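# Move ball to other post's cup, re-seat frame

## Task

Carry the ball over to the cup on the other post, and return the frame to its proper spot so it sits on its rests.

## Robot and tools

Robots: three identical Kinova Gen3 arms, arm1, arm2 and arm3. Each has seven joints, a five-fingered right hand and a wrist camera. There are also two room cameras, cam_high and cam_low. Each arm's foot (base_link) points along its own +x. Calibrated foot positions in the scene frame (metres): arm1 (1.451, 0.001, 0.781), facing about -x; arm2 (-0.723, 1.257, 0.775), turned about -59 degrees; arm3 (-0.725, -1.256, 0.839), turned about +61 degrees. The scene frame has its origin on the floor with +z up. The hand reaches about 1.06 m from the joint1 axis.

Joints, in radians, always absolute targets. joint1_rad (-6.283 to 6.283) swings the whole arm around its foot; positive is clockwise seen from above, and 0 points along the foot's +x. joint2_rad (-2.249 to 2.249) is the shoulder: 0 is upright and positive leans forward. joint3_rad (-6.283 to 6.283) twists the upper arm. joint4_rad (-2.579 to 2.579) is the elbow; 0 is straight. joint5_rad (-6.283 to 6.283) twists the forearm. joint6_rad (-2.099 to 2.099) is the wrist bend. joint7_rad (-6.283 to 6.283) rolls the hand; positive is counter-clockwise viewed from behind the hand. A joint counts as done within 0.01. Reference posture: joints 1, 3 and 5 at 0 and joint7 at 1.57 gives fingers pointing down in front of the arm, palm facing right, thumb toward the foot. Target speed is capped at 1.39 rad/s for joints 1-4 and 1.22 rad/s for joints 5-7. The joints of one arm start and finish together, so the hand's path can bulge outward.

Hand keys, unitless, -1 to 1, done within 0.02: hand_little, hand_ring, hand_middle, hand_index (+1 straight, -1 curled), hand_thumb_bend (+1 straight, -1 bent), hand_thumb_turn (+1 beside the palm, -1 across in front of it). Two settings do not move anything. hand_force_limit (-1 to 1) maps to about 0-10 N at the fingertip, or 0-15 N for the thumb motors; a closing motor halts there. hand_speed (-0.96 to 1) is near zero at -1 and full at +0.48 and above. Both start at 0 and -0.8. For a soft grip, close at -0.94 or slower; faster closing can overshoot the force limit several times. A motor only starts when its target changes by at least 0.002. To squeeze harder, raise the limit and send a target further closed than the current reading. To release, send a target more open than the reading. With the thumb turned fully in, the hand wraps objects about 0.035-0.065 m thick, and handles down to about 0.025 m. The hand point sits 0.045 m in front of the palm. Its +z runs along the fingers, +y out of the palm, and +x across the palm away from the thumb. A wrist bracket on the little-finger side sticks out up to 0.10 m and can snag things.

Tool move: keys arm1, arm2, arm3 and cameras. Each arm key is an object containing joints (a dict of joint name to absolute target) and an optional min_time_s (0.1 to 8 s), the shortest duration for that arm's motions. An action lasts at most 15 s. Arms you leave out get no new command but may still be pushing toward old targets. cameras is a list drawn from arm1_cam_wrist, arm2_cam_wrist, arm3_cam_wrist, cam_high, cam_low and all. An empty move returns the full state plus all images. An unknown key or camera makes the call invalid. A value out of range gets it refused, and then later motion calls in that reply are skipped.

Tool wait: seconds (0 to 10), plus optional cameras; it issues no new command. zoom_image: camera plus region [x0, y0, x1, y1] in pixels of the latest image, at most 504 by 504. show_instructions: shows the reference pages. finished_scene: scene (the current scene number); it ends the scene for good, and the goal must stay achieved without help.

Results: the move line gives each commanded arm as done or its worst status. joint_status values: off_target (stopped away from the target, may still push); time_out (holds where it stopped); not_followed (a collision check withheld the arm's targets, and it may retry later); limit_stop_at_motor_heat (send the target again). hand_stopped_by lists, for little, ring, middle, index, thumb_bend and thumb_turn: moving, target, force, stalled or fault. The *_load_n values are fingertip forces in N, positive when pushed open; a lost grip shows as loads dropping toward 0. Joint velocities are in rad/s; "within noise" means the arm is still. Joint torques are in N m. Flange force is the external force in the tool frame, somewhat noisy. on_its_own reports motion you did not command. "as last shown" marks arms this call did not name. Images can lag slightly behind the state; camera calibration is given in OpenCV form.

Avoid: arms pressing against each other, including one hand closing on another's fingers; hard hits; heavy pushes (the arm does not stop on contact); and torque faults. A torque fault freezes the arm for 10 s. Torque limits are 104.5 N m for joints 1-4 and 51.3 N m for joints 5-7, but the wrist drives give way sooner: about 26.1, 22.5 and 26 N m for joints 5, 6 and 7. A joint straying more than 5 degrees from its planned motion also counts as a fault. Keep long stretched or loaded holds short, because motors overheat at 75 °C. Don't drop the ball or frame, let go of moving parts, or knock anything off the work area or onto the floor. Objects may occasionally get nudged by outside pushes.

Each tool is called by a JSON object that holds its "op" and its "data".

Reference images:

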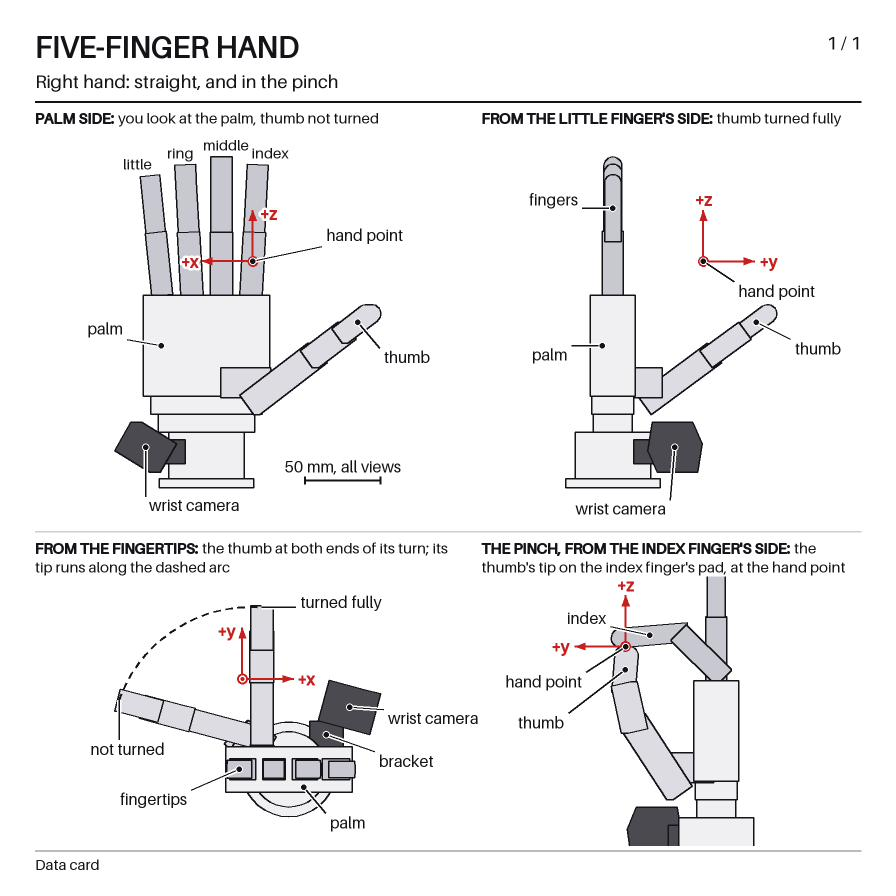

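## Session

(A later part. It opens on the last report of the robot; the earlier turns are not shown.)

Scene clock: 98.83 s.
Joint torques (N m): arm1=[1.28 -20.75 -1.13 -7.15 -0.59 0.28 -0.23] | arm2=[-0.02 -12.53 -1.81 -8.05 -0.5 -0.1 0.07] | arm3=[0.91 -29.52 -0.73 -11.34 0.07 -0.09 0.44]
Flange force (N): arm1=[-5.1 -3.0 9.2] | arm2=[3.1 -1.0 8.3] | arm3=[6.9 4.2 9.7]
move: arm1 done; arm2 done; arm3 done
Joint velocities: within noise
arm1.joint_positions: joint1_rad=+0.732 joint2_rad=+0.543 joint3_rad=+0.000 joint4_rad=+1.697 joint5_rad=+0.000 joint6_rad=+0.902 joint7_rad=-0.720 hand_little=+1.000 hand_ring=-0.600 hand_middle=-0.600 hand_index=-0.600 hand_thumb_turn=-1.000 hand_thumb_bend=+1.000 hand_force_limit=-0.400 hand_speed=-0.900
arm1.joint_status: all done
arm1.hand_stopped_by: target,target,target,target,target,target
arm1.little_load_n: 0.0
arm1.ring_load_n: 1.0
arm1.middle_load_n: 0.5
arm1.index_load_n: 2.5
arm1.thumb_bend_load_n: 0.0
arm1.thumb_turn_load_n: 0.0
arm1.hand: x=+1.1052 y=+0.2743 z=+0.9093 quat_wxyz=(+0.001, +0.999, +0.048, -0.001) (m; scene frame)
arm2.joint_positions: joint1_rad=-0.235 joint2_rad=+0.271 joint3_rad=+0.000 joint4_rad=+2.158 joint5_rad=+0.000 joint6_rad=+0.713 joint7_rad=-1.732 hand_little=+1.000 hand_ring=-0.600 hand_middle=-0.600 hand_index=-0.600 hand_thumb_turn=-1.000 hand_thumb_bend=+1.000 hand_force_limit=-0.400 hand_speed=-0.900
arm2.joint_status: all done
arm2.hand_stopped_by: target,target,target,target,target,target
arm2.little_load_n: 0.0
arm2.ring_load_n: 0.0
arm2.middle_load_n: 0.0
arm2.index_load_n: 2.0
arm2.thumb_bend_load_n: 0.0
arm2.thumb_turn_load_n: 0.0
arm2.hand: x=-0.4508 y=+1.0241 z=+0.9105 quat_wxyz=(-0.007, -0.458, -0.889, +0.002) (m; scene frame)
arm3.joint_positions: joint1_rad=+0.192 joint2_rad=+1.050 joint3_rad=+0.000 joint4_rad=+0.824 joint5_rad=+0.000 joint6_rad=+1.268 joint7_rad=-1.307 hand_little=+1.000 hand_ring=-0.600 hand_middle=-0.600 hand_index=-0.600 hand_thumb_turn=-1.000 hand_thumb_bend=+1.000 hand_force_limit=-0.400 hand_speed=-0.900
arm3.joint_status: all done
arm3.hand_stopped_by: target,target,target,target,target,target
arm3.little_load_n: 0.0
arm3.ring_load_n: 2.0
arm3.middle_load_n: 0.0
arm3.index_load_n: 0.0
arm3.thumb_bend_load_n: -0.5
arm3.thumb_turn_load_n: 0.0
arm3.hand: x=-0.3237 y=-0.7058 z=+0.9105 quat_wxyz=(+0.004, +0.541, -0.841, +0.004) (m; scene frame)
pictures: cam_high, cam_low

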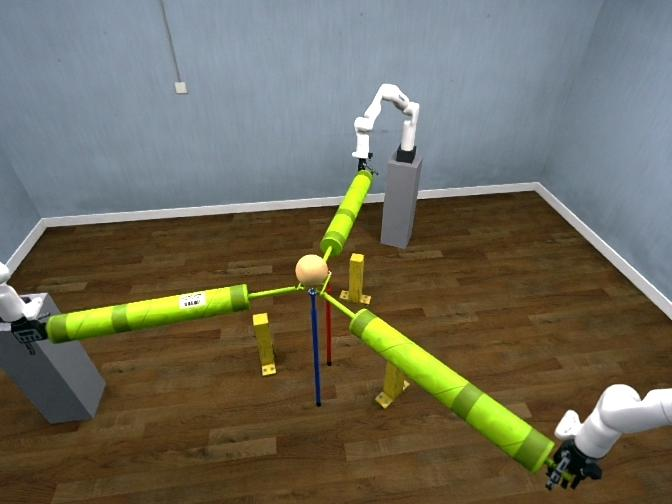

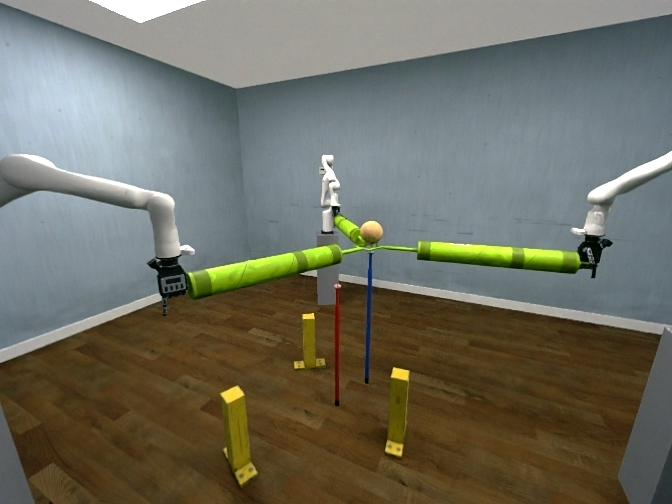

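{"op": "move", "data": {"arm1": {"joints":{"joint1_rad":0.7228,"joint2_rad":0.5706,"joint4_rad":1.7482,"joint6_rad":0.8229,"joint7_rad":-0.7290},"min_time_s":1.5}, "arm2": {"joints":{"joint1_rad":-0.2233,"joint2_rad":0.3385,"joint4_rad":2.1756,"joint6_rad":0.6275,"joint7_rad":-1.7204},"min_time_s":1.5}, "arm3": {"joints":{"joint1_rad":0.2003,"joint2_rad":1.0637,"joint4_rad":0.8772,"joint6_rad":1.2007,"joint7_rad":-1.2986},"min_time_s":1.5}, "cameras": ["cam_high","cam_low"]}}

{"op": "zoom_image", "data": {"camera": "cam_high", "region": [292, 262, 334, 304]}}

{"op": "zoom_image", "data": {"camera": "cam_low", "region": [350, 226, 392, 268]}}

Scene clock: 103.03 s.
Joint torques (N m): arm1=[1.76 -20.69 -0.64 -6.56 -0.2 0.36 -0.14] | arm2=[0.07 -13.43 -1.56 -7.66 -0.41 -0.25 0.01] | arm3=[0.51 -29.3 -1.02 -10.83 -0.14 0.19 0.4]
Flange force (N): arm1=[-6.0 -1.9 9.6] | arm2=[3.8 -0.3 8.3] | arm3=[6.3 3.4 9.6]
move: arm1 done; arm2 done; arm3 done
Joint velocities: within noise
arm1.joint_positions: joint1_rad=+0.723 joint2_rad=+0.571 joint3_rad=+0.000 joint4_rad=+1.748 joint5_rad=+0.000 joint6_rad=+0.823 joint7_rad=-0.729 hand_little=+1.000 hand_ring=-0.600 hand_middle=-0.600 hand_index=-0.600 hand_thumb_turn=-1.000 hand_thumb_bend=+1.000 hand_force_limit=-0.400 hand_speed=-0.900
arm1.joint_status: all done
arm1.hand_stopped_by: target,target,target,target,target,target
arm1.little_load_n: 0.0
arm1.ring_load_n: 2.0
arm1.middle_load_n: 0.5
arm1.index_load_n: 1.0
arm1.thumb_bend_load_n: 0.0
arm1.thumb_turn_load_n: 0.0
arm1.hand: x=+1.1067 y=+0.2673 z=+0.8843 quat_wxyz=(+0.001, +0.999, +0.048, -0.001) (m; scene frame)
arm2.joint_positions: joint1_rad=-0.223 joint2_rad=+0.339 joint3_rad=+0.000 joint4_rad=+2.176 joint5_rad=+0.000 joint6_rad=+0.628 joint7_rad=-1.720 hand_little=+1.000 hand_ring=-0.600 hand_middle=-0.600 hand_index=-0.600 hand_thumb_turn=-1.000 hand_thumb_bend=+1.000 hand_force_limit=-0.400 hand_speed=-0.900
arm2.joint_status: all done
arm2.hand_stopped_by: target,target,target,target,target,target
arm2.little_load_n: 0.0
arm2.ring_load_n: 0.0
arm2.middle_load_n: 0.0
arm2.index_load_n: 2.0
arm2.thumb_bend_load_n: 0.0
arm2.thumb_turn_load_n: 0.0
arm2.hand: x=-0.4493 y=+1.0171 z=+0.8854 quat_wxyz=(-0.007, -0.458, -0.889, +0.002) (m; scene frame)
arm3.joint_positions: joint1_rad=+0.200 joint2_rad=+1.064 joint3_rad=+0.000 joint4_rad=+0.877 joint5_rad=+0.000 joint6_rad=+1.201 joint7_rad=-1.299 hand_little=+1.000 hand_ring=-0.600 hand_middle=-0.600 hand_index=-0.600 hand_thumb_turn=-1.000 hand_thumb_bend=+1.000 hand_force_limit=-0.400 hand_speed=-0.900
arm3.joint_status: all done
arm3.hand_stopped_by: target,target,target,target,target,target
arm3.little_load_n: 0.0
arm3.ring_load_n: 2.0
arm3.middle_load_n: 0.0
arm3.index_load_n: 0.5
arm3.thumb_bend_load_n: 0.0
arm3.thumb_turn_load_n: 0.0
arm3.hand: x=-0.3223 y=-0.7128 z=+0.8855 quat_wxyz=(+0.004, +0.541, -0.841, +0.004) (m; scene frame)
pictures: cam_high, cam_low

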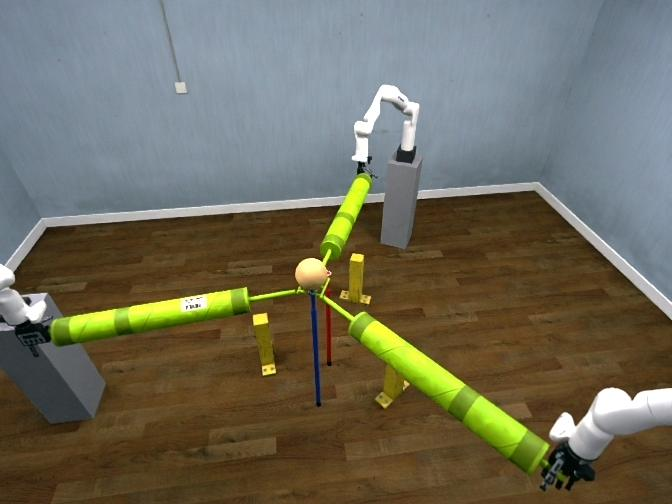

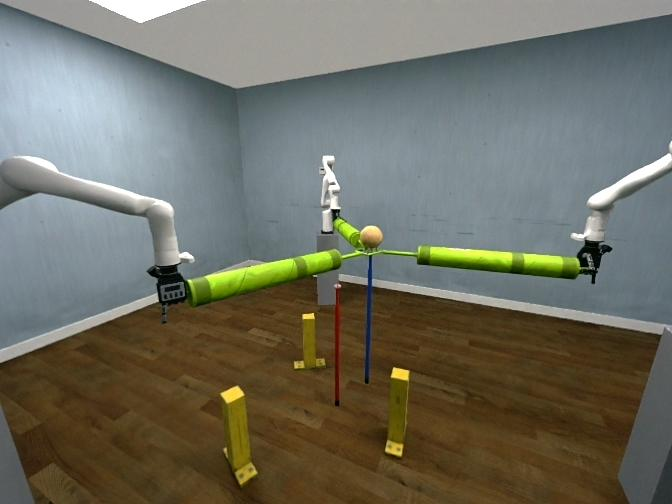

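Scaled by 12.000.

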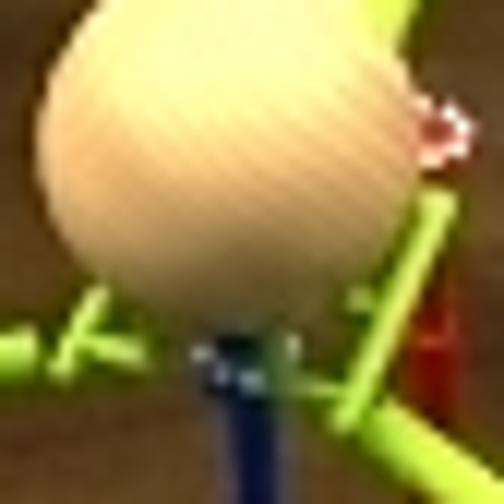

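Scaled by 12.000.

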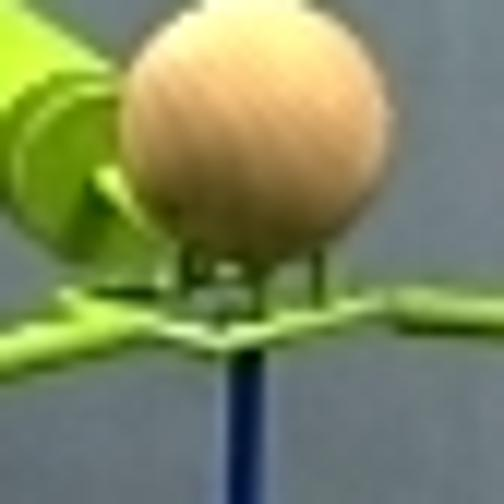

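{"op": "move", "data": {"arm1": {"joints":{"joint1_rad":0.7228,"joint2_rad":0.6221,"joint4_rad":1.7771,"joint6_rad":0.7424,"joint7_rad":-0.7290},"min_time_s":3}, "arm2": {"joints":{"joint1_rad":-0.2232,"joint2_rad":0.4116,"joint4_rad":2.2125,"joint6_rad":0.5175,"joint7_rad":-1.7203},"min_time_s":3}, "arm3": {"joints":{"joint1_rad":0.2000,"joint2_rad":1.1005,"joint4_rad":0.8970,"joint6_rad":1.1441,"joint7_rad":-1.2989},"min_time_s":3}, "cameras": ["cam_high","cam_low"]}}

{"op": "zoom_image", "data": {"camera": "cam_high", "region": [292, 254, 342, 304]}}

{"op": "zoom_image", "data": {"camera": "cam_low", "region": [346, 222, 396, 272]}}

Scene clock: 107.03 s.
Joint torques (N m): arm1=[1.63 -20.32 -0.79 -5.64 -0.21 0.38 -0.13] | arm2=[-0.08 -13.29 -1.72 -5.92 -0.39 0.03 0.07] | arm3=[0.9 -28.34 -0.68 -10.1 0.09 0.17 0.44]
Flange force (N): arm1=[-5.8 -1.7 8.5] | arm2=[3.0 -0.1 6.3] | arm3=[5.9 4.0 7.5]
move: arm1 done; arm2 done; arm3 done
Joint velocities: within noise
arm1.joint_positions: joint1_rad=+0.723 joint2_rad=+0.622 joint3_rad=+0.000 joint4_rad=+1.777 joint5_rad=+0.000 joint6_rad=+0.742 joint7_rad=-0.729 hand_little=+1.000 hand_ring=-0.600 hand_middle=-0.600 hand_index=-0.600 hand_thumb_turn=-1.000 hand_thumb_bend=+1.000 hand_force_limit=-0.400 hand_speed=-0.900
arm1.joint_status: all done
arm1.hand_stopped_by: target,target,target,target,target,target
arm1.little_load_n: 0.0
arm1.ring_load_n: 1.5
arm1.middle_load_n: 0.0
arm1.index_load_n: 1.0
arm1.thumb_bend_load_n: 0.0
arm1.thumb_turn_load_n: 0.0
arm1.hand: x=+1.1067 y=+0.2672 z=+0.8543 quat_wxyz=(+0.001, +0.999, +0.048, -0.001) (m; scene frame)
arm2.joint_positions: joint1_rad=-0.223 joint2_rad=+0.412 joint3_rad=+0.000 joint4_rad=+2.213 joint5_rad=+0.000 joint6_rad=+0.517 joint7_rad=-1.720 hand_little=+1.000 hand_ring=-0.600 hand_middle=-0.600 hand_index=-0.600 hand_thumb_turn=-1.000 hand_thumb_bend=+1.000 hand_force_limit=-0.400 hand_speed=-0.900
arm2.joint_status: all done
arm2.hand_stopped_by: target,target,target,target,target,target
arm2.little_load_n: 0.0
arm2.ring_load_n: 0.0
arm2.middle_load_n: 0.0
arm2.index_load_n: 1.5
arm2.thumb_bend_load_n: 0.0
arm2.thumb_turn_load_n: 0.0
arm2.hand: x=-0.4493 y=+1.0171 z=+0.8554 quat_wxyz=(-0.007, -0.458, -0.889, +0.002) (m; scene frame)
arm3.joint_positions: joint1_rad=+0.200 joint2_rad=+1.101 joint3_rad=+0.000 joint4_rad=+0.897 joint5_rad=+0.000 joint6_rad=+1.144 joint7_rad=-1.299 hand_little=+1.000 hand_ring=-0.600 hand_middle=-0.600 hand_index=-0.600 hand_thumb_turn=-1.000 hand_thumb_bend=+1.000 hand_force_limit=-0.400 hand_speed=-0.900
arm3.joint_status: all done
arm3.hand_stopped_by: target,target,target,target,target,target
arm3.little_load_n: 0.0
arm3.ring_load_n: 1.5
arm3.middle_load_n: 0.0
arm3.index_load_n: 0.0
arm3.thumb_bend_load_n: 0.0
arm3.thumb_turn_load_n: 0.0
arm3.hand: x=-0.3223 y=-0.7127 z=+0.8554 quat_wxyz=(+0.004, +0.541, -0.841, +0.004) (m; scene frame)
pictures: cam_high, cam_low

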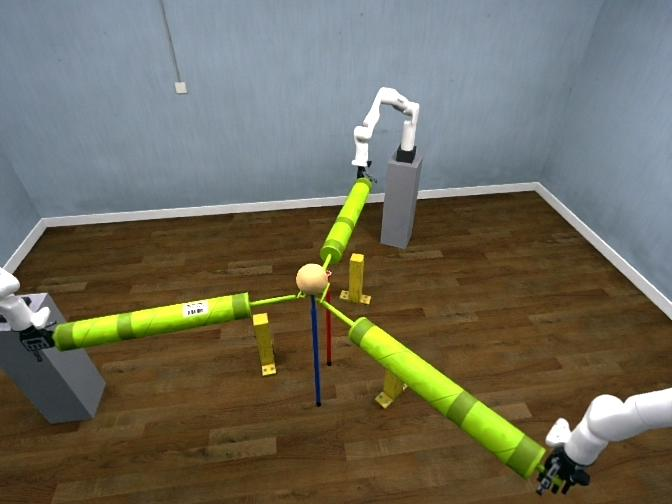

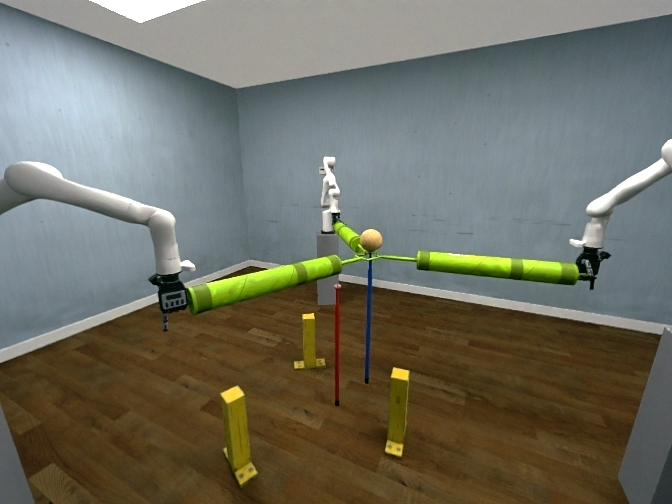

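Scaled by 10.080.

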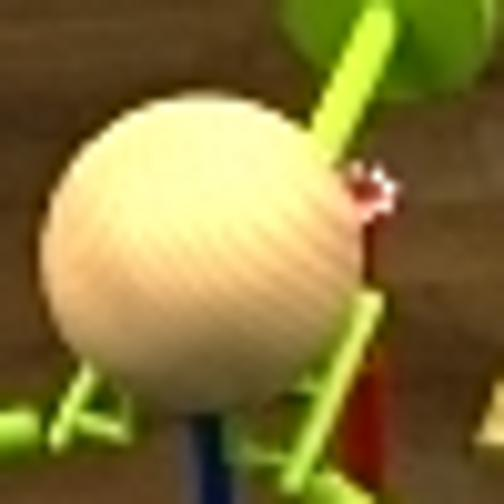

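Scaled by 10.080.

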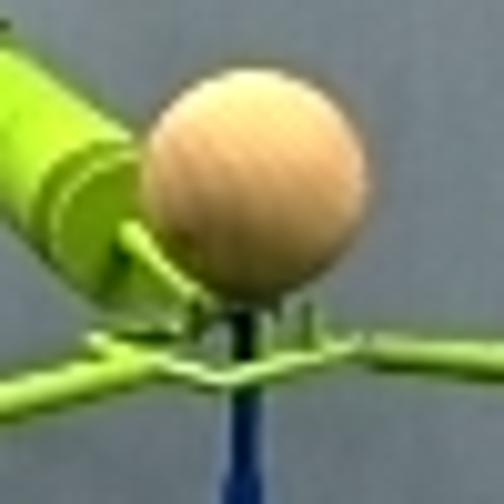

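{"op": "move", "data": {"arm1": {"joints":{"joint1_rad":0.7228,"joint2_rad":0.6816,"joint4_rad":1.8005,"joint6_rad":0.6595,"joint7_rad":-0.7290},"min_time_s":2}, "arm2": {"joints":{"joint1_rad":-0.2232,"joint2_rad":0.4971,"joint4_rad":2.2433,"joint6_rad":0.4012,"joint7_rad":-1.7203},"min_time_s":2}, "arm3": {"joints":{"joint1_rad":0.1999,"joint2_rad":1.1437,"joint4_rad":0.9090,"joint6_rad":1.0889,"joint7_rad":-1.2990},"min_time_s":2}, "cameras": ["cam_high","cam_low"]}}

{"op": "zoom_image", "data": {"camera": "cam_high", "region": [292, 260, 342, 310]}}

{"op": "zoom_image", "data": {"camera": "cam_low", "region": [346, 226, 396, 276]}}

Scene clock: 112.03 s.
Joint torques (N m): arm1=[1.64 -20.71 -0.76 -5.14 -0.17 0.42 -0.16] | arm2=[-0.14 -13.84 -1.74 -4.86 -0.34 0.02 0.1] | arm3=[0.86 -28.5 -0.71 -9.91 0.06 0.19 0.44]
Flange force (N): arm1=[-5.5 -1.0 9.1] | arm2=[3.1 0.2 5.8] | arm3=[6.3 4.0 7.3]
move: arm1 done; arm2 done; arm3 done
Joint velocities: within noise
arm1.joint_positions: joint1_rad=+0.723 joint2_rad=+0.682 joint3_rad=+0.000 joint4_rad=+1.800 joint5_rad=+0.000 joint6_rad=+0.659 joint7_rad=-0.729 hand_little=+1.000 hand_ring=-0.600 hand_middle=-0.600 hand_index=-0.600 hand_thumb_turn=-1.000 hand_thumb_bend=+1.000 hand_force_limit=-0.400 hand_speed=-0.900
arm1.joint_status: all done
arm1.hand_stopped_by: target,target,target,target,target,target
arm1.little_load_n: 0.0
arm1.ring_load_n: 1.5
arm1.middle_load_n: 0.0
arm1.index_load_n: 0.5
arm1.thumb_bend_load_n: 0.0
arm1.thumb_turn_load_n: 0.0
arm1.hand: x=+1.1066 y=+0.2672 z=+0.8223 quat_wxyz=(+0.001, +0.999, +0.048, -0.001) (m; scene frame)
arm2.joint_positions: joint1_rad=-0.223 joint2_rad=+0.497 joint3_rad=+0.000 joint4_rad=+2.243 joint5_rad=+0.000 joint6_rad=+0.401 joint7_rad=-1.720 hand_little=+1.000 hand_ring=-0.600 hand_middle=-0.600 hand_index=-0.600 hand_thumb_turn=-1.000 hand_thumb_bend=+1.000 hand_force_limit=-0.400 hand_speed=-0.900
arm2.joint_status: all done
arm2.hand_stopped_by: target,target,target,target,target,target
arm2.little_load_n: 0.0
arm2.ring_load_n: 0.0
arm2.middle_load_n: 0.0
arm2.index_load_n: 1.5
arm2.thumb_bend_load_n: 0.0
arm2.thumb_turn_load_n: 0.0
arm2.hand: x=-0.4493 y=+1.0171 z=+0.8234 quat_wxyz=(-0.007, -0.458, -0.889, +0.002) (m; scene frame)
arm3.joint_positions: joint1_rad=+0.200 joint2_rad=+1.144 joint3_rad=+0.000 joint4_rad=+0.909 joint5_rad=+0.000 joint6_rad=+1.089 joint7_rad=-1.299 hand_little=+1.000 hand_ring=-0.600 hand_middle=-0.600 hand_index=-0.600 hand_thumb_turn=-1.000 hand_thumb_bend=+1.000 hand_force_limit=-0.400 hand_speed=-0.900
arm3.joint_status: all done
arm3.hand_stopped_by: target,target,target,target,target,target
arm3.little_load_n: -0.5
arm3.ring_load_n: 1.5
arm3.middle_load_n: 0.0
arm3.index_load_n: 0.5
arm3.thumb_bend_load_n: 0.0
arm3.thumb_turn_load_n: 0.0
arm3.hand: x=-0.3222 y=-0.7128 z=+0.8235 quat_wxyz=(+0.004, +0.541, -0.841, +0.004) (m; scene frame)
pictures: cam_high, cam_low

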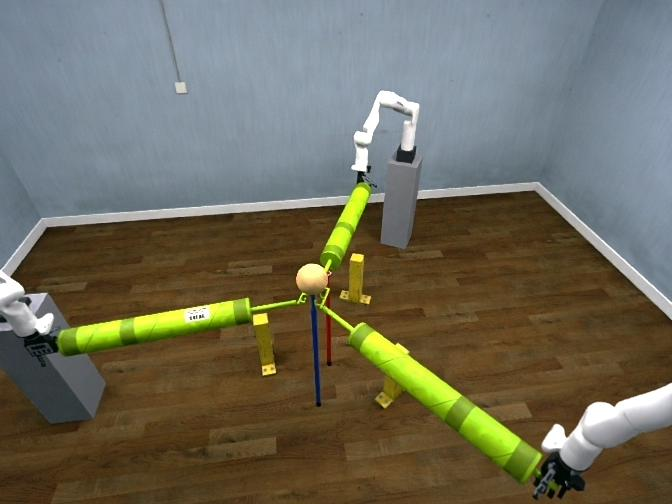

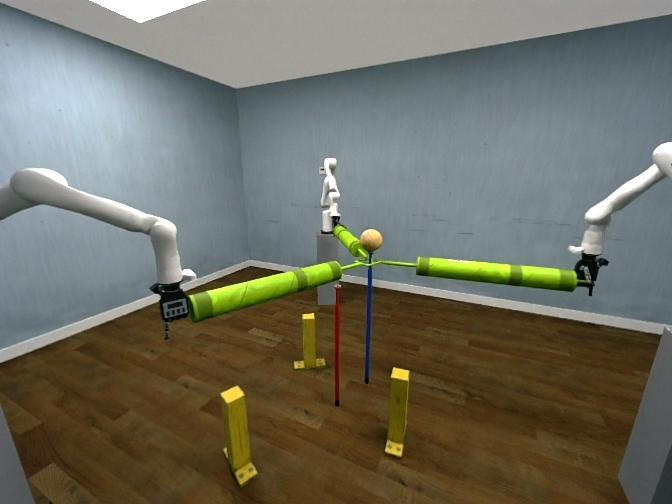

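Scaled by 10.080.

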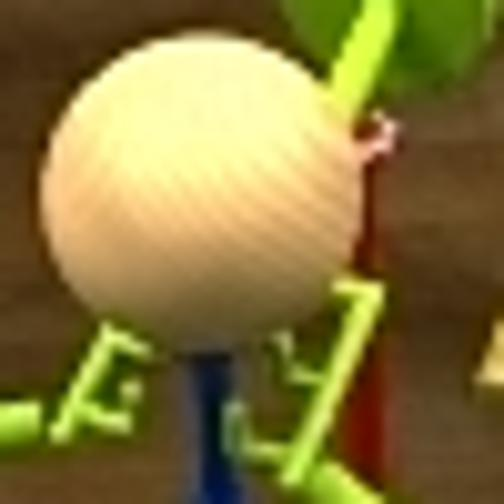

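Scaled by 10.080.

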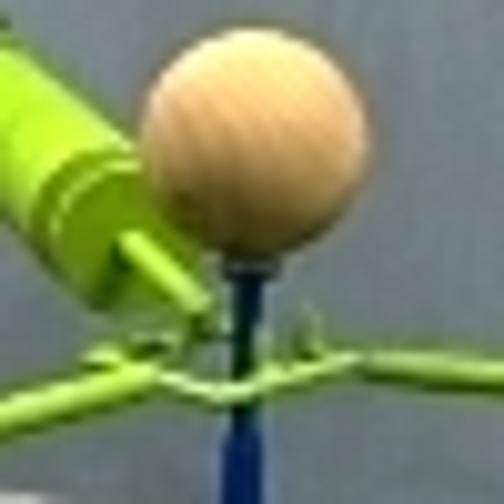

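{"op": "move", "data": {"arm1": {"joints":{"joint1_rad":0.5934,"joint2_rad":0.6548,"joint4_rad":1.8642,"joint6_rad":0.6225,"joint7_rad":-0.8584},"min_time_s":2.5}, "arm2": {"joints":{"joint1_rad":-0.0639,"joint2_rad":0.5349,"joint4_rad":2.1482,"joint6_rad":0.4585,"joint7_rad":-1.561},"min_time_s":2.5}, "arm3": {"joints":{"joint1_rad":0.2265,"joint2_rad":1.0146,"joint4_rad":1.2217,"joint6_rad":0.9053,"joint7_rad":-1.2724},"min_time_s":2.5}, "cameras": ["cam_high","cam_low"]}}

{"op": "move", "data": {"arm1": {"joints":{"joint1_rad":0.3626,"joint2_rad":0.6365,"joint4_rad":1.9084,"joint6_rad":0.5967,"joint7_rad":-1.0892},"min_time_s":2.5}, "arm2": {"joints":{"joint1_rad":0.1445,"joint2_rad":0.6221,"joint4_rad":1.9358,"joint6_rad":0.5837,"joint7_rad":-1.3526},"min_time_s":2.5}, "arm3": {"joints":{"joint1_rad":0.2841,"joint2_rad":0.8581,"joint4_rad":1.6228,"joint6_rad":0.6607,"joint7_rad":-1.2148},"min_time_s":2.5}, "cameras": ["cam_high","cam_low"]}}

{"op": "zoom_image", "data": {"camera": "cam_low", "region": [320, 226, 396, 302]}}

Scene clock: 115.80 s.
Joint torques (N m): arm1=[1.93 -20.01 -0.41 -4.83 -0.07 0.37 -0.17] | arm2=[0.1 -15.24 -1.48 -6.02 -0.37 -0.29 0.09] | arm3=[0.19 -26.16 -1.23 -8.94 -0.17 0.17 0.44]
Flange force (N): arm1=[-6.2 0.2 9.2] | arm2=[4.3 1.4 5.6] | arm3=[5.1 2.9 7.2]
move: arm1 done; arm2 done; arm3 done
Joint velocities: within noise
arm1.joint_positions: joint1_rad=+0.593 joint2_rad=+0.655 joint3_rad=+0.000 joint4_rad=+1.864 joint5_rad=+0.000 joint6_rad=+0.623 joint7_rad=-0.858 hand_little=+1.000 hand_ring=-0.600 hand_middle=-0.600 hand_index=-0.600 hand_thumb_turn=-1.000 hand_thumb_bend=+1.000 hand_force_limit=-0.400 hand_speed=-0.900
arm1.joint_status: all done
arm1.hand_stopped_by: target,target,target,target,target,target
arm1.little_load_n: 0.0
arm1.ring_load_n: 2.0
arm1.middle_load_n: 0.0
arm1.index_load_n: 0.5
arm1.thumb_bend_load_n: 0.0
arm1.thumb_turn_load_n: 0.0
arm1.hand: x=+1.0816 y=+0.2128 z=+0.8224 quat_wxyz=(+0.001, +0.999, +0.048, -0.001) (m; scene frame)
arm2.joint_positions: joint1_rad=-0.064 joint2_rad=+0.535 joint3_rad=+0.000 joint4_rad=+2.148 joint5_rad=+0.000 joint6_rad=+0.458 joint7_rad=-1.561 hand_little=+1.000 hand_ring=-0.600 hand_middle=-0.600 hand_index=-0.600 hand_thumb_turn=-1.000 hand_thumb_bend=+1.000 hand_force_limit=-0.400 hand_speed=-0.900
arm2.joint_status: all done
arm2.hand_stopped_by: target,target,target,target,target,target
arm2.little_load_n: 0.0
arm2.ring_load_n: 0.0
arm2.middle_load_n: 0.0
arm2.index_load_n: 1.5
arm2.thumb_bend_load_n: 0.0
arm2.thumb_turn_load_n: 0.0
arm2.hand: x=-0.4742 y=+0.9626 z=+0.8234 quat_wxyz=(-0.007, -0.458, -0.889, +0.002) (m; scene frame)
arm3.joint_positions: joint1_rad=+0.226 joint2_rad=+1.015 joint3_rad=+0.000 joint4_rad=+1.222 joint5_rad=+0.000 joint6_rad=+0.905 joint7_rad=-1.272 hand_little=+1.000 hand_ring=-0.600 hand_middle=-0.600 hand_index=-0.600 hand_thumb_turn=-1.000 hand_thumb_bend=+1.000 hand_force_limit=-0.400 hand_speed=-0.900
arm3.joint_status: all done
arm3.hand_stopped_by: target,target,target,target,target,target
arm3.little_load_n: 0.0
arm3.ring_load_n: 1.5
arm3.middle_load_n: 0.0
arm3.index_load_n: 0.5
arm3.thumb_bend_load_n: 0.0
arm3.thumb_turn_load_n: 0.0
arm3.hand: x=-0.3471 y=-0.7674 z=+0.8235 quat_wxyz=(+0.004, +0.541, -0.841, +0.004) (m; scene frame)
pictures: cam_high, cam_low

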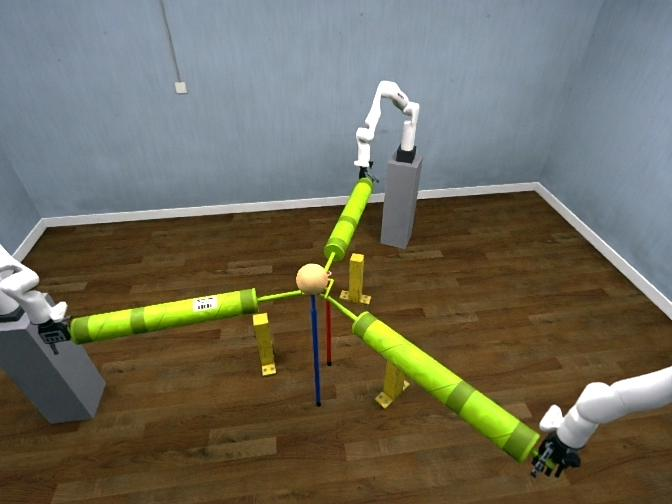

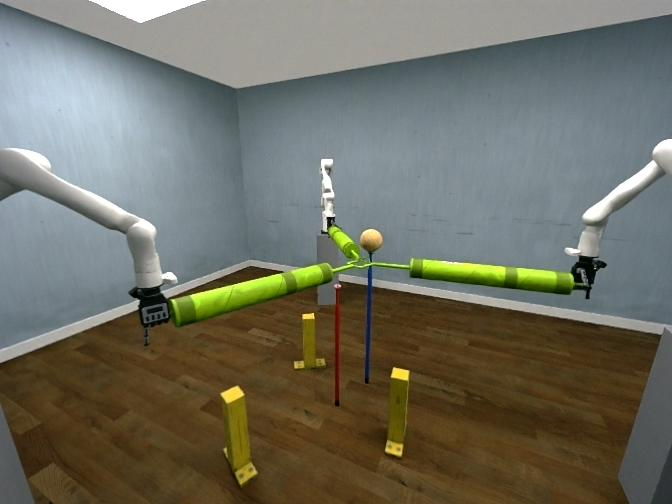

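Scene clock: 118.63 s.
Joint torques (N m): arm1=[2.41 -19.27 0.01 -4.06 0.09 0.69 -0.1] | arm2=[0.29 -17.73 -1.24 -7.03 -0.28 -0.32 0.08] | arm3=[-0.12 -22.24 -1.6 -6.94 -0.28 0.4 0.44]
Flange force (N): arm1=[-7.3 2.4 9.3] | arm2=[4.1 2.7 5.2] | arm3=[3.9 2.4 7.2]
move: arm1 done; arm2 done; arm3 done
Joint velocities: within noise
arm1.joint_positions: joint1_rad=+0.363 joint2_rad=+0.636 joint3_rad=+0.000 joint4_rad=+1.908 joint5_rad=+0.000 joint6_rad=+0.597 joint7_rad=-1.089 hand_little=+1.000 hand_ring=-0.600 hand_middle=-0.600 hand_index=-0.600 hand_thumb_turn=-1.000 hand_thumb_bend=+1.000 hand_force_limit=-0.400 hand_speed=-0.900
arm1.joint_status: all done
arm1.hand_stopped_by: target,target,target,target,target,target
arm1.little_load_n: 0.0
arm1.ring_load_n: 1.5
arm1.middle_load_n: 0.0
arm1.index_load_n: 1.5
arm1.thumb_bend_load_n: 0.0
arm1.thumb_turn_load_n: 0.0
arm1.hand: x=+1.0399 y=+0.1219 z=+0.8226 quat_wxyz=(+0.001, +0.999, +0.048, -0.001) (m; scene frame)
arm2.joint_positions: joint1_rad=+0.144 joint2_rad=+0.622 joint3_rad=+0.000 joint4_rad=+1.936 joint5_rad=+0.000 joint6_rad=+0.584 joint7_rad=-1.353 hand_little=+1.000 hand_ring=-0.600 hand_middle=-0.600 hand_index=-0.600 hand_thumb_turn=-1.000 hand_thumb_bend=+1.000 hand_force_limit=-0.400 hand_speed=-0.900
arm2.joint_status: all done
arm2.hand_stopped_by: target,target,target,target,target,target
arm2.little_load_n: 0.0
arm2.ring_load_n: 0.0
arm2.middle_load_n: 0.0
arm2.index_load_n: 1.5
arm2.thumb_bend_load_n: 0.0
arm2.thumb_turn_load_n: 0.0
arm2.hand: x=-0.5158 y=+0.8719 z=+0.8233 quat_wxyz=(-0.007, -0.458, -0.889, +0.002) (m; scene frame)
arm3.joint_positions: joint1_rad=+0.284 joint2_rad=+0.858 joint3_rad=+0.000 joint4_rad=+1.623 joint5_rad=+0.000 joint6_rad=+0.661 joint7_rad=-1.215 hand_little=+1.000 hand_ring=-0.600 hand_middle=-0.600 hand_index=-0.600 hand_thumb_turn=-1.000 hand_thumb_bend=+1.000 hand_force_limit=-0.400 hand_speed=-0.900
arm3.joint_status: all done
arm3.hand_stopped_by: target,target,target,target,target,target
arm3.little_load_n: 0.0
arm3.ring_load_n: 1.5
arm3.middle_load_n: 0.0
arm3.index_load_n: 0.5
arm3.thumb_bend_load_n: 0.0
arm3.thumb_turn_load_n: 0.0
arm3.hand: x=-0.3885 y=-0.8585 z=+0.8234 quat_wxyz=(+0.004, +0.541, -0.841, +0.004) (m; scene frame)
pictures: cam_high, cam_low

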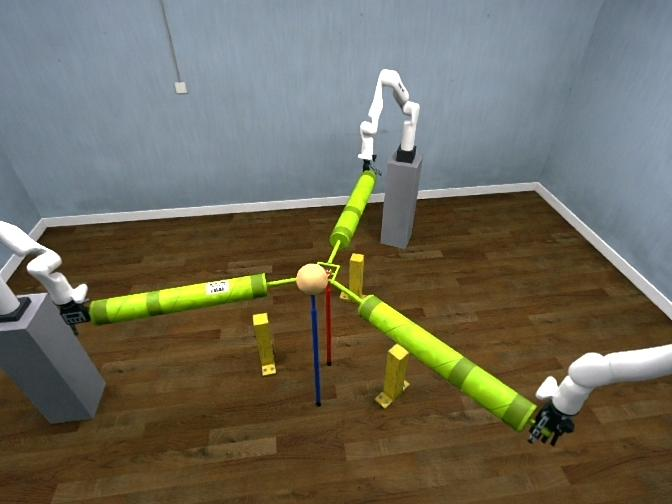

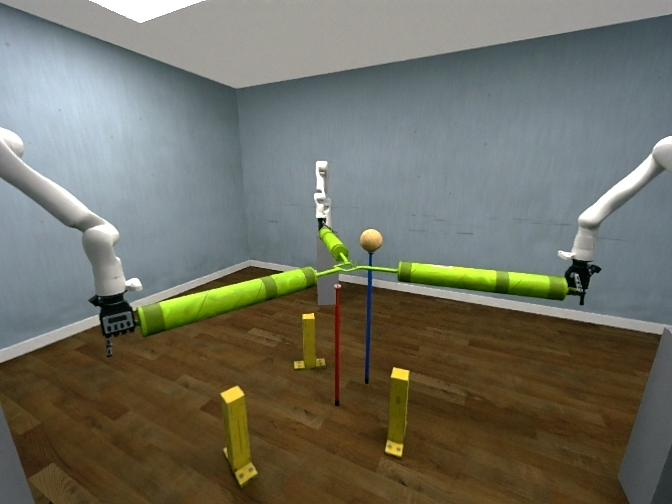

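Scaled by 6.632.

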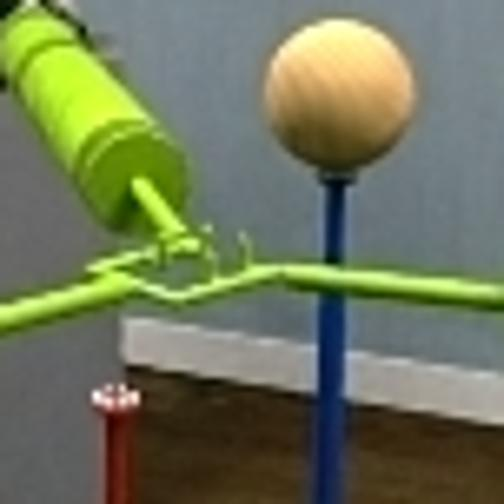

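{"op": "move", "data": {"arm1": {"joints":{"joint1_rad":0.1174,"joint2_rad":0.6943,"joint4_rad":1.8975,"joint6_rad":0.5498,"joint7_rad":-1.3344},"min_time_s":2.5}, "arm2": {"joints":{"joint1_rad":0.2942,"joint2_rad":0.7913,"joint4_rad":1.6471,"joint6_rad":0.7033,"joint7_rad":-1.2029},"min_time_s":2.5}, "arm3": {"joints":{"joint1_rad":0.3834,"joint2_rad":0.7964,"joint4_rad":1.9616,"joint6_rad":0.3836,"joint7_rad":-1.1155},"min_time_s":2.5}}}

{"op": "move", "data": {"arm1": {"joints":{"joint1_rad":-0.0757,"joint2_rad":0.9060,"joint4_rad":1.7944,"joint6_rad":0.4412,"joint7_rad":-1.5275},"min_time_s":2.5}, "arm2": {"joints":{"joint1_rad":0.3991,"joint2_rad":1.0575,"joint4_rad":1.3390,"joint6_rad":0.7451,"joint7_rad":-1.0980},"min_time_s":2.5}, "arm3": {"joints":{"joint1_rad":0.5009,"joint2_rad":0.9758,"joint4_rad":2.1949,"joint6_rad":-0.0291,"joint7_rad":-0.9980},"min_time_s":2.5}, "cameras": ["cam_high","cam_low"]}}

{"op": "move", "data": {"arm1": {"joints":{"joint1_rad":-0.0953,"joint2_rad":1.2333,"joint4_rad":1.6510,"joint6_rad":0.2573,"joint7_rad":-1.5471},"min_time_s":3}, "arm2": {"joints":{"joint1_rad":0.4228,"joint2_rad":1.3425,"joint4_rad":1.1999,"joint6_rad":0.5992,"joint7_rad":-1.0744},"min_time_s":3}, "arm3": {"joints":{"joint1_rad":0.5044,"joint2_rad":1.3707,"joint4_rad":2.0510,"joint6_rad":-0.2801,"joint7_rad":-0.9945},"min_time_s":3}}}

{"op": "move", "data": {"arm1": {"joints":{"joint1_rad":-0.1703,"joint2_rad":1.4267,"joint4_rad":1.4718,"joint6_rad":0.2431,"joint7_rad":-1.6221},"min_time_s":2.5}, "arm2": {"joints":{"joint1_rad":0.4404,"joint2_rad":1.5576,"joint4_rad":0.9330,"joint6_rad":0.6509,"joint7_rad":-1.0567},"min_time_s":2.5}, "arm3": {"joints":{"joint1_rad":0.5405,"joint2_rad":1.5957,"joint4_rad":1.9562,"joint6_rad":-0.4103,"joint7_rad":-0.9584},"min_time_s":2.5}, "cameras": ["cam_high","cam_low"]}}

Scene clock: 123.47 s.
Joint torques (N m): arm1=[2.23 -19.44 -0.27 -2.84 0.02 1.17 -0.08] | arm2=[0.8 -21.24 -0.58 -7.94 -0.16 -0.32 0] | arm3=[-0.25 -18.95 -1.81 -4.76 -0.24 0.36 0.43]
Flange force (N): arm1=[-7.6 3.4 9.6] | arm2=[4.2 4.2 4.7] | arm3=[3.9 2.7 7.1]
move: arm1 done; arm2 done; arm3 done
Joint velocities: within noise
arm1.joint_positions: joint1_rad=+0.117 joint2_rad=+0.694 joint3_rad=+0.000 joint4_rad=+1.897 joint5_rad=+0.000 joint6_rad=+0.550 joint7_rad=-1.334 hand_little=+1.000 hand_ring=-0.600 hand_middle=-0.600 hand_index=-0.600 hand_thumb_turn=-1.000 hand_thumb_bend=+1.000 hand_force_limit=-0.400 hand_speed=-0.900
arm1.joint_status: all done
arm1.hand_stopped_by: target,target,target,target,target,target
arm1.little_load_n: 0.0
arm1.ring_load_n: 1.0
arm1.middle_load_n: 0.0
arm1.index_load_n: 1.0
arm1.thumb_bend_load_n: 0.0
arm1.thumb_turn_load_n: 0.0
arm1.hand: x=+1.0002 y=+0.0236 z=+0.7998 quat_wxyz=(+0.001, +0.999, +0.048, -0.001) (m; scene frame)
arm2.joint_positions: joint1_rad=+0.294 joint2_rad=+0.791 joint3_rad=+0.000 joint4_rad=+1.647 joint5_rad=+0.000 joint6_rad=+0.703 joint7_rad=-1.203 hand_little=+1.000 hand_ring=-0.600 hand_middle=-0.600 hand_index=-0.600 hand_thumb_turn=-1.000 hand_thumb_bend=+1.000 hand_force_limit=-0.400 hand_speed=-0.900
arm2.joint_status: all done
arm2.hand_stopped_by: target,target,target,target,target,target
arm2.little_load_n: 0.0
arm2.ring_load_n: 0.0
arm2.middle_load_n: 0.5
arm2.index_load_n: 1.5
arm2.thumb_bend_load_n: 0.0
arm2.thumb_turn_load_n: 0.0
arm2.hand: x=-0.5551 y=+0.7737 z=+0.8002 quat_wxyz=(-0.007, -0.458, -0.889, +0.002) (m; scene frame)
arm3.joint_positions: joint1_rad=+0.383 joint2_rad=+0.796 joint3_rad=+0.000 joint4_rad=+1.962 joint5_rad=+0.000 joint6_rad=+0.384 joint7_rad=-1.116 hand_little=+1.000 hand_ring=-0.600 hand_middle=-0.600 hand_index=-0.600 hand_thumb_turn=-1.000 hand_thumb_bend=+1.000 hand_force_limit=-0.400 hand_speed=-0.900
arm3.joint_status: all done
arm3.hand_stopped_by: target,target,target,target,target,target
arm3.little_load_n: 0.0
arm3.ring_load_n: 1.5
arm3.middle_load_n: 0.0
arm3.index_load_n: 0.5
arm3.thumb_bend_load_n: 0.0
arm3.thumb_turn_load_n: 0.0
arm3.hand: x=-0.4278 y=-0.9569 z=+0.8003 quat_wxyz=(+0.004, +0.541, -0.841, +0.004) (m; scene frame)
pictures: none

Scene clock: 126.30 s.
Joint torques (N m): arm1=[1.68 -21.39 -0.72 -1.97 -0.08 1.12 -0.09] | arm2=[1.25 -24.81 -0.29 -8.27 -0.11 -0.29 0] | arm3=[-0.12 -17.55 -1.85 -1.35 -0.06 0.18 0.42]
Flange force (N): arm1=[-6.0 3.5 9.8] | arm2=[4.7 5.8 3.6] | arm3=[4.9 3.4 6.0]
move: arm1 done; arm2 done; arm3 done
Joint velocities: within noise
arm1.joint_positions: joint1_rad=-0.076 joint2_rad=+0.906 joint3_rad=+0.000 joint4_rad=+1.794 joint5_rad=+0.000 joint6_rad=+0.441 joint7_rad=-1.528 hand_little=+1.000 hand_ring=-0.600 hand_middle=-0.600 hand_index=-0.600 hand_thumb_turn=-1.000 hand_thumb_bend=+1.000 hand_force_limit=-0.400 hand_speed=-0.900
arm1.joint_status: all done
arm1.hand_stopped_by: target,target,target,target,target,target
arm1.little_load_n: 0.0
arm1.ring_load_n: 1.0
arm1.middle_load_n: 0.0
arm1.index_load_n: 1.0
arm1.thumb_bend_load_n: 0.0
arm1.thumb_turn_load_n: 0.0
arm1.hand: x=+0.9598 y=-0.0615 z=+0.7199 quat_wxyz=(+0.001, +0.999, +0.048, -0.001) (m; scene frame)
arm2.joint_positions: joint1_rad=+0.399 joint2_rad=+1.057 joint3_rad=+0.000 joint4_rad=+1.339 joint5_rad=+0.000 joint6_rad=+0.745 joint7_rad=-1.098 hand_little=+1.000 hand_ring=-0.600 hand_middle=-0.600 hand_index=-0.600 hand_thumb_turn=-1.000 hand_thumb_bend=+1.000 hand_force_limit=-0.400 hand_speed=-0.900
arm2.joint_status: all done
arm2.hand_stopped_by: target,target,target,target,target,target
arm2.little_load_n: 0.0
arm2.ring_load_n: 0.0
arm2.middle_load_n: 0.0
arm2.index_load_n: 1.5
arm2.thumb_bend_load_n: 0.0
arm2.thumb_turn_load_n: 0.0
arm2.hand: x=-0.5952 y=+0.6887 z=+0.7202 quat_wxyz=(-0.007, -0.458, -0.889, +0.002) (m; scene frame)
arm3.joint_positions: joint1_rad=+0.501 joint2_rad=+0.976 joint3_rad=+0.000 joint4_rad=+2.195 joint5_rad=+0.000 joint6_rad=-0.029 joint7_rad=-0.998 hand_little=+1.000 hand_ring=-0.600 hand_middle=-0.600 hand_index=-0.600 hand_thumb_turn=-1.000 hand_thumb_bend=+1.000 hand_force_limit=-0.400 hand_speed=-0.900
arm3.joint_status: all done
arm3.hand_stopped_by: target,target,target,target,target,target
arm3.little_load_n: 0.0
arm3.ring_load_n: 1.0
arm3.middle_load_n: 0.0
arm3.index_load_n: 0.5
arm3.thumb_bend_load_n: 0.0
arm3.thumb_turn_load_n: 0.0
arm3.hand: x=-0.4680 y=-1.0419 z=+0.7201 quat_wxyz=(+0.004, +0.541, -0.841, +0.004) (m; scene frame)
pictures: cam_high, cam_low

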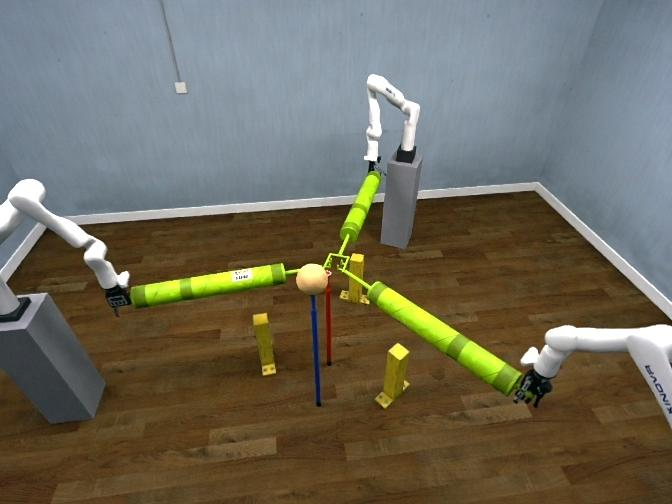

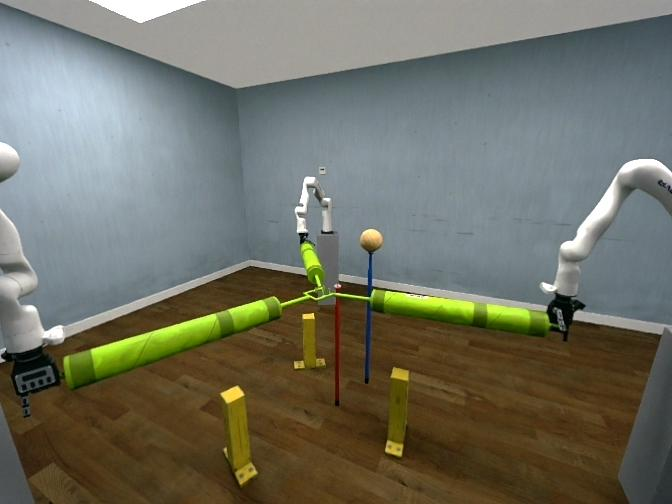

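Scene clock: 129.60 s.
Joint torques (N m): arm1=[2.46 -22.67 0.34 -0.28 0.17 1.14 -0.05] | arm2=[0.15 -25.15 -1.28 -6.02 -0.28 0.38 0.12] | arm3=[0.69 -16.51 -0.47 2.83 -0.03 1.18 0.51]
Flange force (N): arm1=[-4.9 5.2 10.4] | arm2=[3.8 3.6 2.3] | arm3=[1.4 3.0 3.0]
move: arm1 done; arm2 done; arm3 done
Joint velocities: within noise
arm1.joint_positions: joint1_rad=-0.095 joint2_rad=+1.233 joint3_rad=+0.000 joint4_rad=+1.651 joint5_rad=+0.000 joint6_rad=+0.257 joint7_rad=-1.547 hand_little=+1.000 hand_ring=-0.600 hand_middle=-0.600 hand_index=-0.600 hand_thumb_turn=-1.000 hand_thumb_bend=+1.000 hand_force_limit=-0.400 hand_speed=-0.900
arm1.joint_status: all done
arm1.hand_stopped_by: target,target,target,target,target,target
arm1.little_load_n: 0.0
arm1.ring_load_n: 1.0
arm1.middle_load_n: 0.5
arm1.index_load_n: 1.5
arm1.thumb_bend_load_n: 0.0
arm1.thumb_turn_load_n: 0.0
arm1.hand: x=+0.9482 y=-0.0717 z=+0.5800 quat_wxyz=(+0.001, +0.999, +0.048, -0.001) (m; scene frame)
arm2.joint_positions: joint1_rad=+0.423 joint2_rad=+1.342 joint3_rad=+0.000 joint4_rad=+1.200 joint5_rad=+0.000 joint6_rad=+0.599 joint7_rad=-1.074 hand_little=+1.000 hand_ring=-0.600 hand_middle=-0.600 hand_index=-0.600 hand_thumb_turn=-1.000 hand_thumb_bend=+1.000 hand_force_limit=-0.400 hand_speed=-0.900
arm2.joint_status: all done
arm2.hand_stopped_by: target,target,target,target,target,target
arm2.little_load_n: 0.0
arm2.ring_load_n: 0.0
arm2.middle_load_n: 0.0
arm2.index_load_n: 2.0
arm2.thumb_bend_load_n: 0.0
arm2.thumb_turn_load_n: 0.0
arm2.hand: x=-0.6065 y=+0.6787 z=+0.5802 quat_wxyz=(-0.007, -0.458, -0.889, +0.002) (m; scene frame)
arm3.joint_positions: joint1_rad=+0.504 joint2_rad=+1.371 joint3_rad=+0.000 joint4_rad=+2.051 joint5_rad=+0.000 joint6_rad=-0.280 joint7_rad=-0.994 hand_little=+1.000 hand_ring=-0.600 hand_middle=-0.600 hand_index=-0.600 hand_thumb_turn=-1.000 hand_thumb_bend=+1.000 hand_force_limit=-0.400 hand_speed=-0.900
arm3.joint_status: all done
arm3.hand_stopped_by: target,target,target,target,target,target
arm3.little_load_n: 0.0
arm3.ring_load_n: 1.0
arm3.middle_load_n: 0.0
arm3.index_load_n: 1.0
arm3.thumb_bend_load_n: 0.0
arm3.thumb_turn_load_n: 0.0
arm3.hand: x=-0.4795 y=-1.0518 z=+0.5802 quat_wxyz=(+0.004, +0.541, -0.841, +0.004) (m; scene frame)
pictures: none

Scene clock: 132.40 s.
Joint torques (N m): arm1=[2.75 -23.71 0.63 -0.6 0.17 0.87 -0.03] | arm2=[-0.33 -26.83 -1.72 -7.5 -0.52 -0.29 0.04] | arm3=[0.35 -15.68 -1.06 3.66 0.06 1.01 0.49]
Flange force (N): arm1=[-3.8 6.0 10.6] | arm2=[7.1 4.5 0.4] | arm3=[2.0 1.6 1.5]
move: arm1 done; arm2 done; arm3 done
Joint velocities: within noise
arm1.joint_positions: joint1_rad=-0.170 joint2_rad=+1.427 joint3_rad=+0.000 joint4_rad=+1.472 joint5_rad=+0.000 joint6_rad=+0.243 joint7_rad=-1.622 hand_little=+1.000 hand_ring=-0.600 hand_middle=-0.600 hand_index=-0.600 hand_thumb_turn=-1.000 hand_thumb_bend=+1.000 hand_force_limit=-0.400 hand_speed=-0.900
arm1.joint_status: all done
arm1.hand_stopped_by: target,target,target,target,target,target
arm1.little_load_n: 0.5
arm1.ring_load_n: 0.5
arm1.middle_load_n: 0.0
arm1.index_load_n: 1.0
arm1.thumb_bend_load_n: -0.5
arm1.thumb_turn_load_n: 0.0
arm1.hand: x=+0.9353 y=-0.1098 z=+0.5000 quat_wxyz=(+0.001, +0.999, +0.048, -0.001) (m; scene frame)
arm2.joint_positions: joint1_rad=+0.440 joint2_rad=+1.558 joint3_rad=+0.000 joint4_rad=+0.933 joint5_rad=+0.000 joint6_rad=+0.651 joint7_rad=-1.057 hand_little=+1.000 hand_ring=-0.600 hand_middle=-0.600 hand_index=-0.600 hand_thumb_turn=-1.000 hand_thumb_bend=+1.000 hand_force_limit=-0.400 hand_speed=-0.900
arm2.joint_status: all done
arm2.hand_stopped_by: target,target,target,target,target,target
arm2.little_load_n: 0.0
arm2.ring_load_n: 0.0
arm2.middle_load_n: 0.0
arm2.index_load_n: 2.0
arm2.thumb_bend_load_n: 0.0
arm2.thumb_turn_load_n: 0.0
arm2.hand: x=-0.6134 y=+0.6533 z=+0.5002 quat_wxyz=(-0.007, -0.458, -0.889, +0.002) (m; scene frame)
arm3.joint_positions: joint1_rad=+0.541 joint2_rad=+1.596 joint3_rad=+0.000 joint4_rad=+1.956 joint5_rad=+0.000 joint6_rad=-0.410 joint7_rad=-0.958 hand_little=+1.000 hand_ring=-0.600 hand_middle=-0.600 hand_index=-0.600 hand_thumb_turn=-1.000 hand_thumb_bend=+1.000 hand_force_limit=-0.400 hand_speed=-0.900
arm3.joint_status: all done
arm3.hand_stopped_by: target,target,target,target,target,target
arm3.little_load_n: 0.0
arm3.ring_load_n: 1.0
arm3.middle_load_n: 0.0
arm3.index_load_n: 0.5
arm3.thumb_bend_load_n: 0.0
arm3.thumb_turn_load_n: 0.0
arm3.hand: x=-0.5003 y=-1.0784 z=+0.5002 quat_wxyz=(+0.004, +0.541, -0.841, +0.004) (m; scene frame)
pictures: cam_high, cam_low

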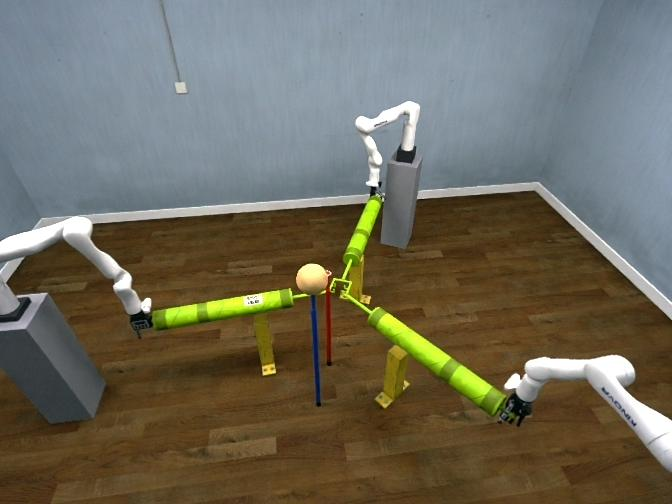

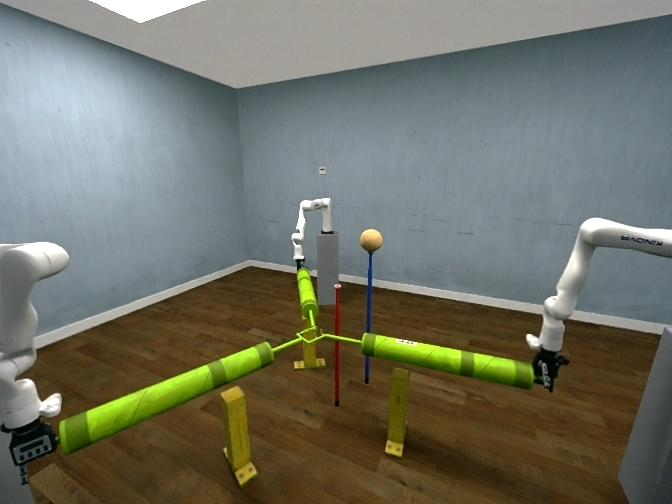

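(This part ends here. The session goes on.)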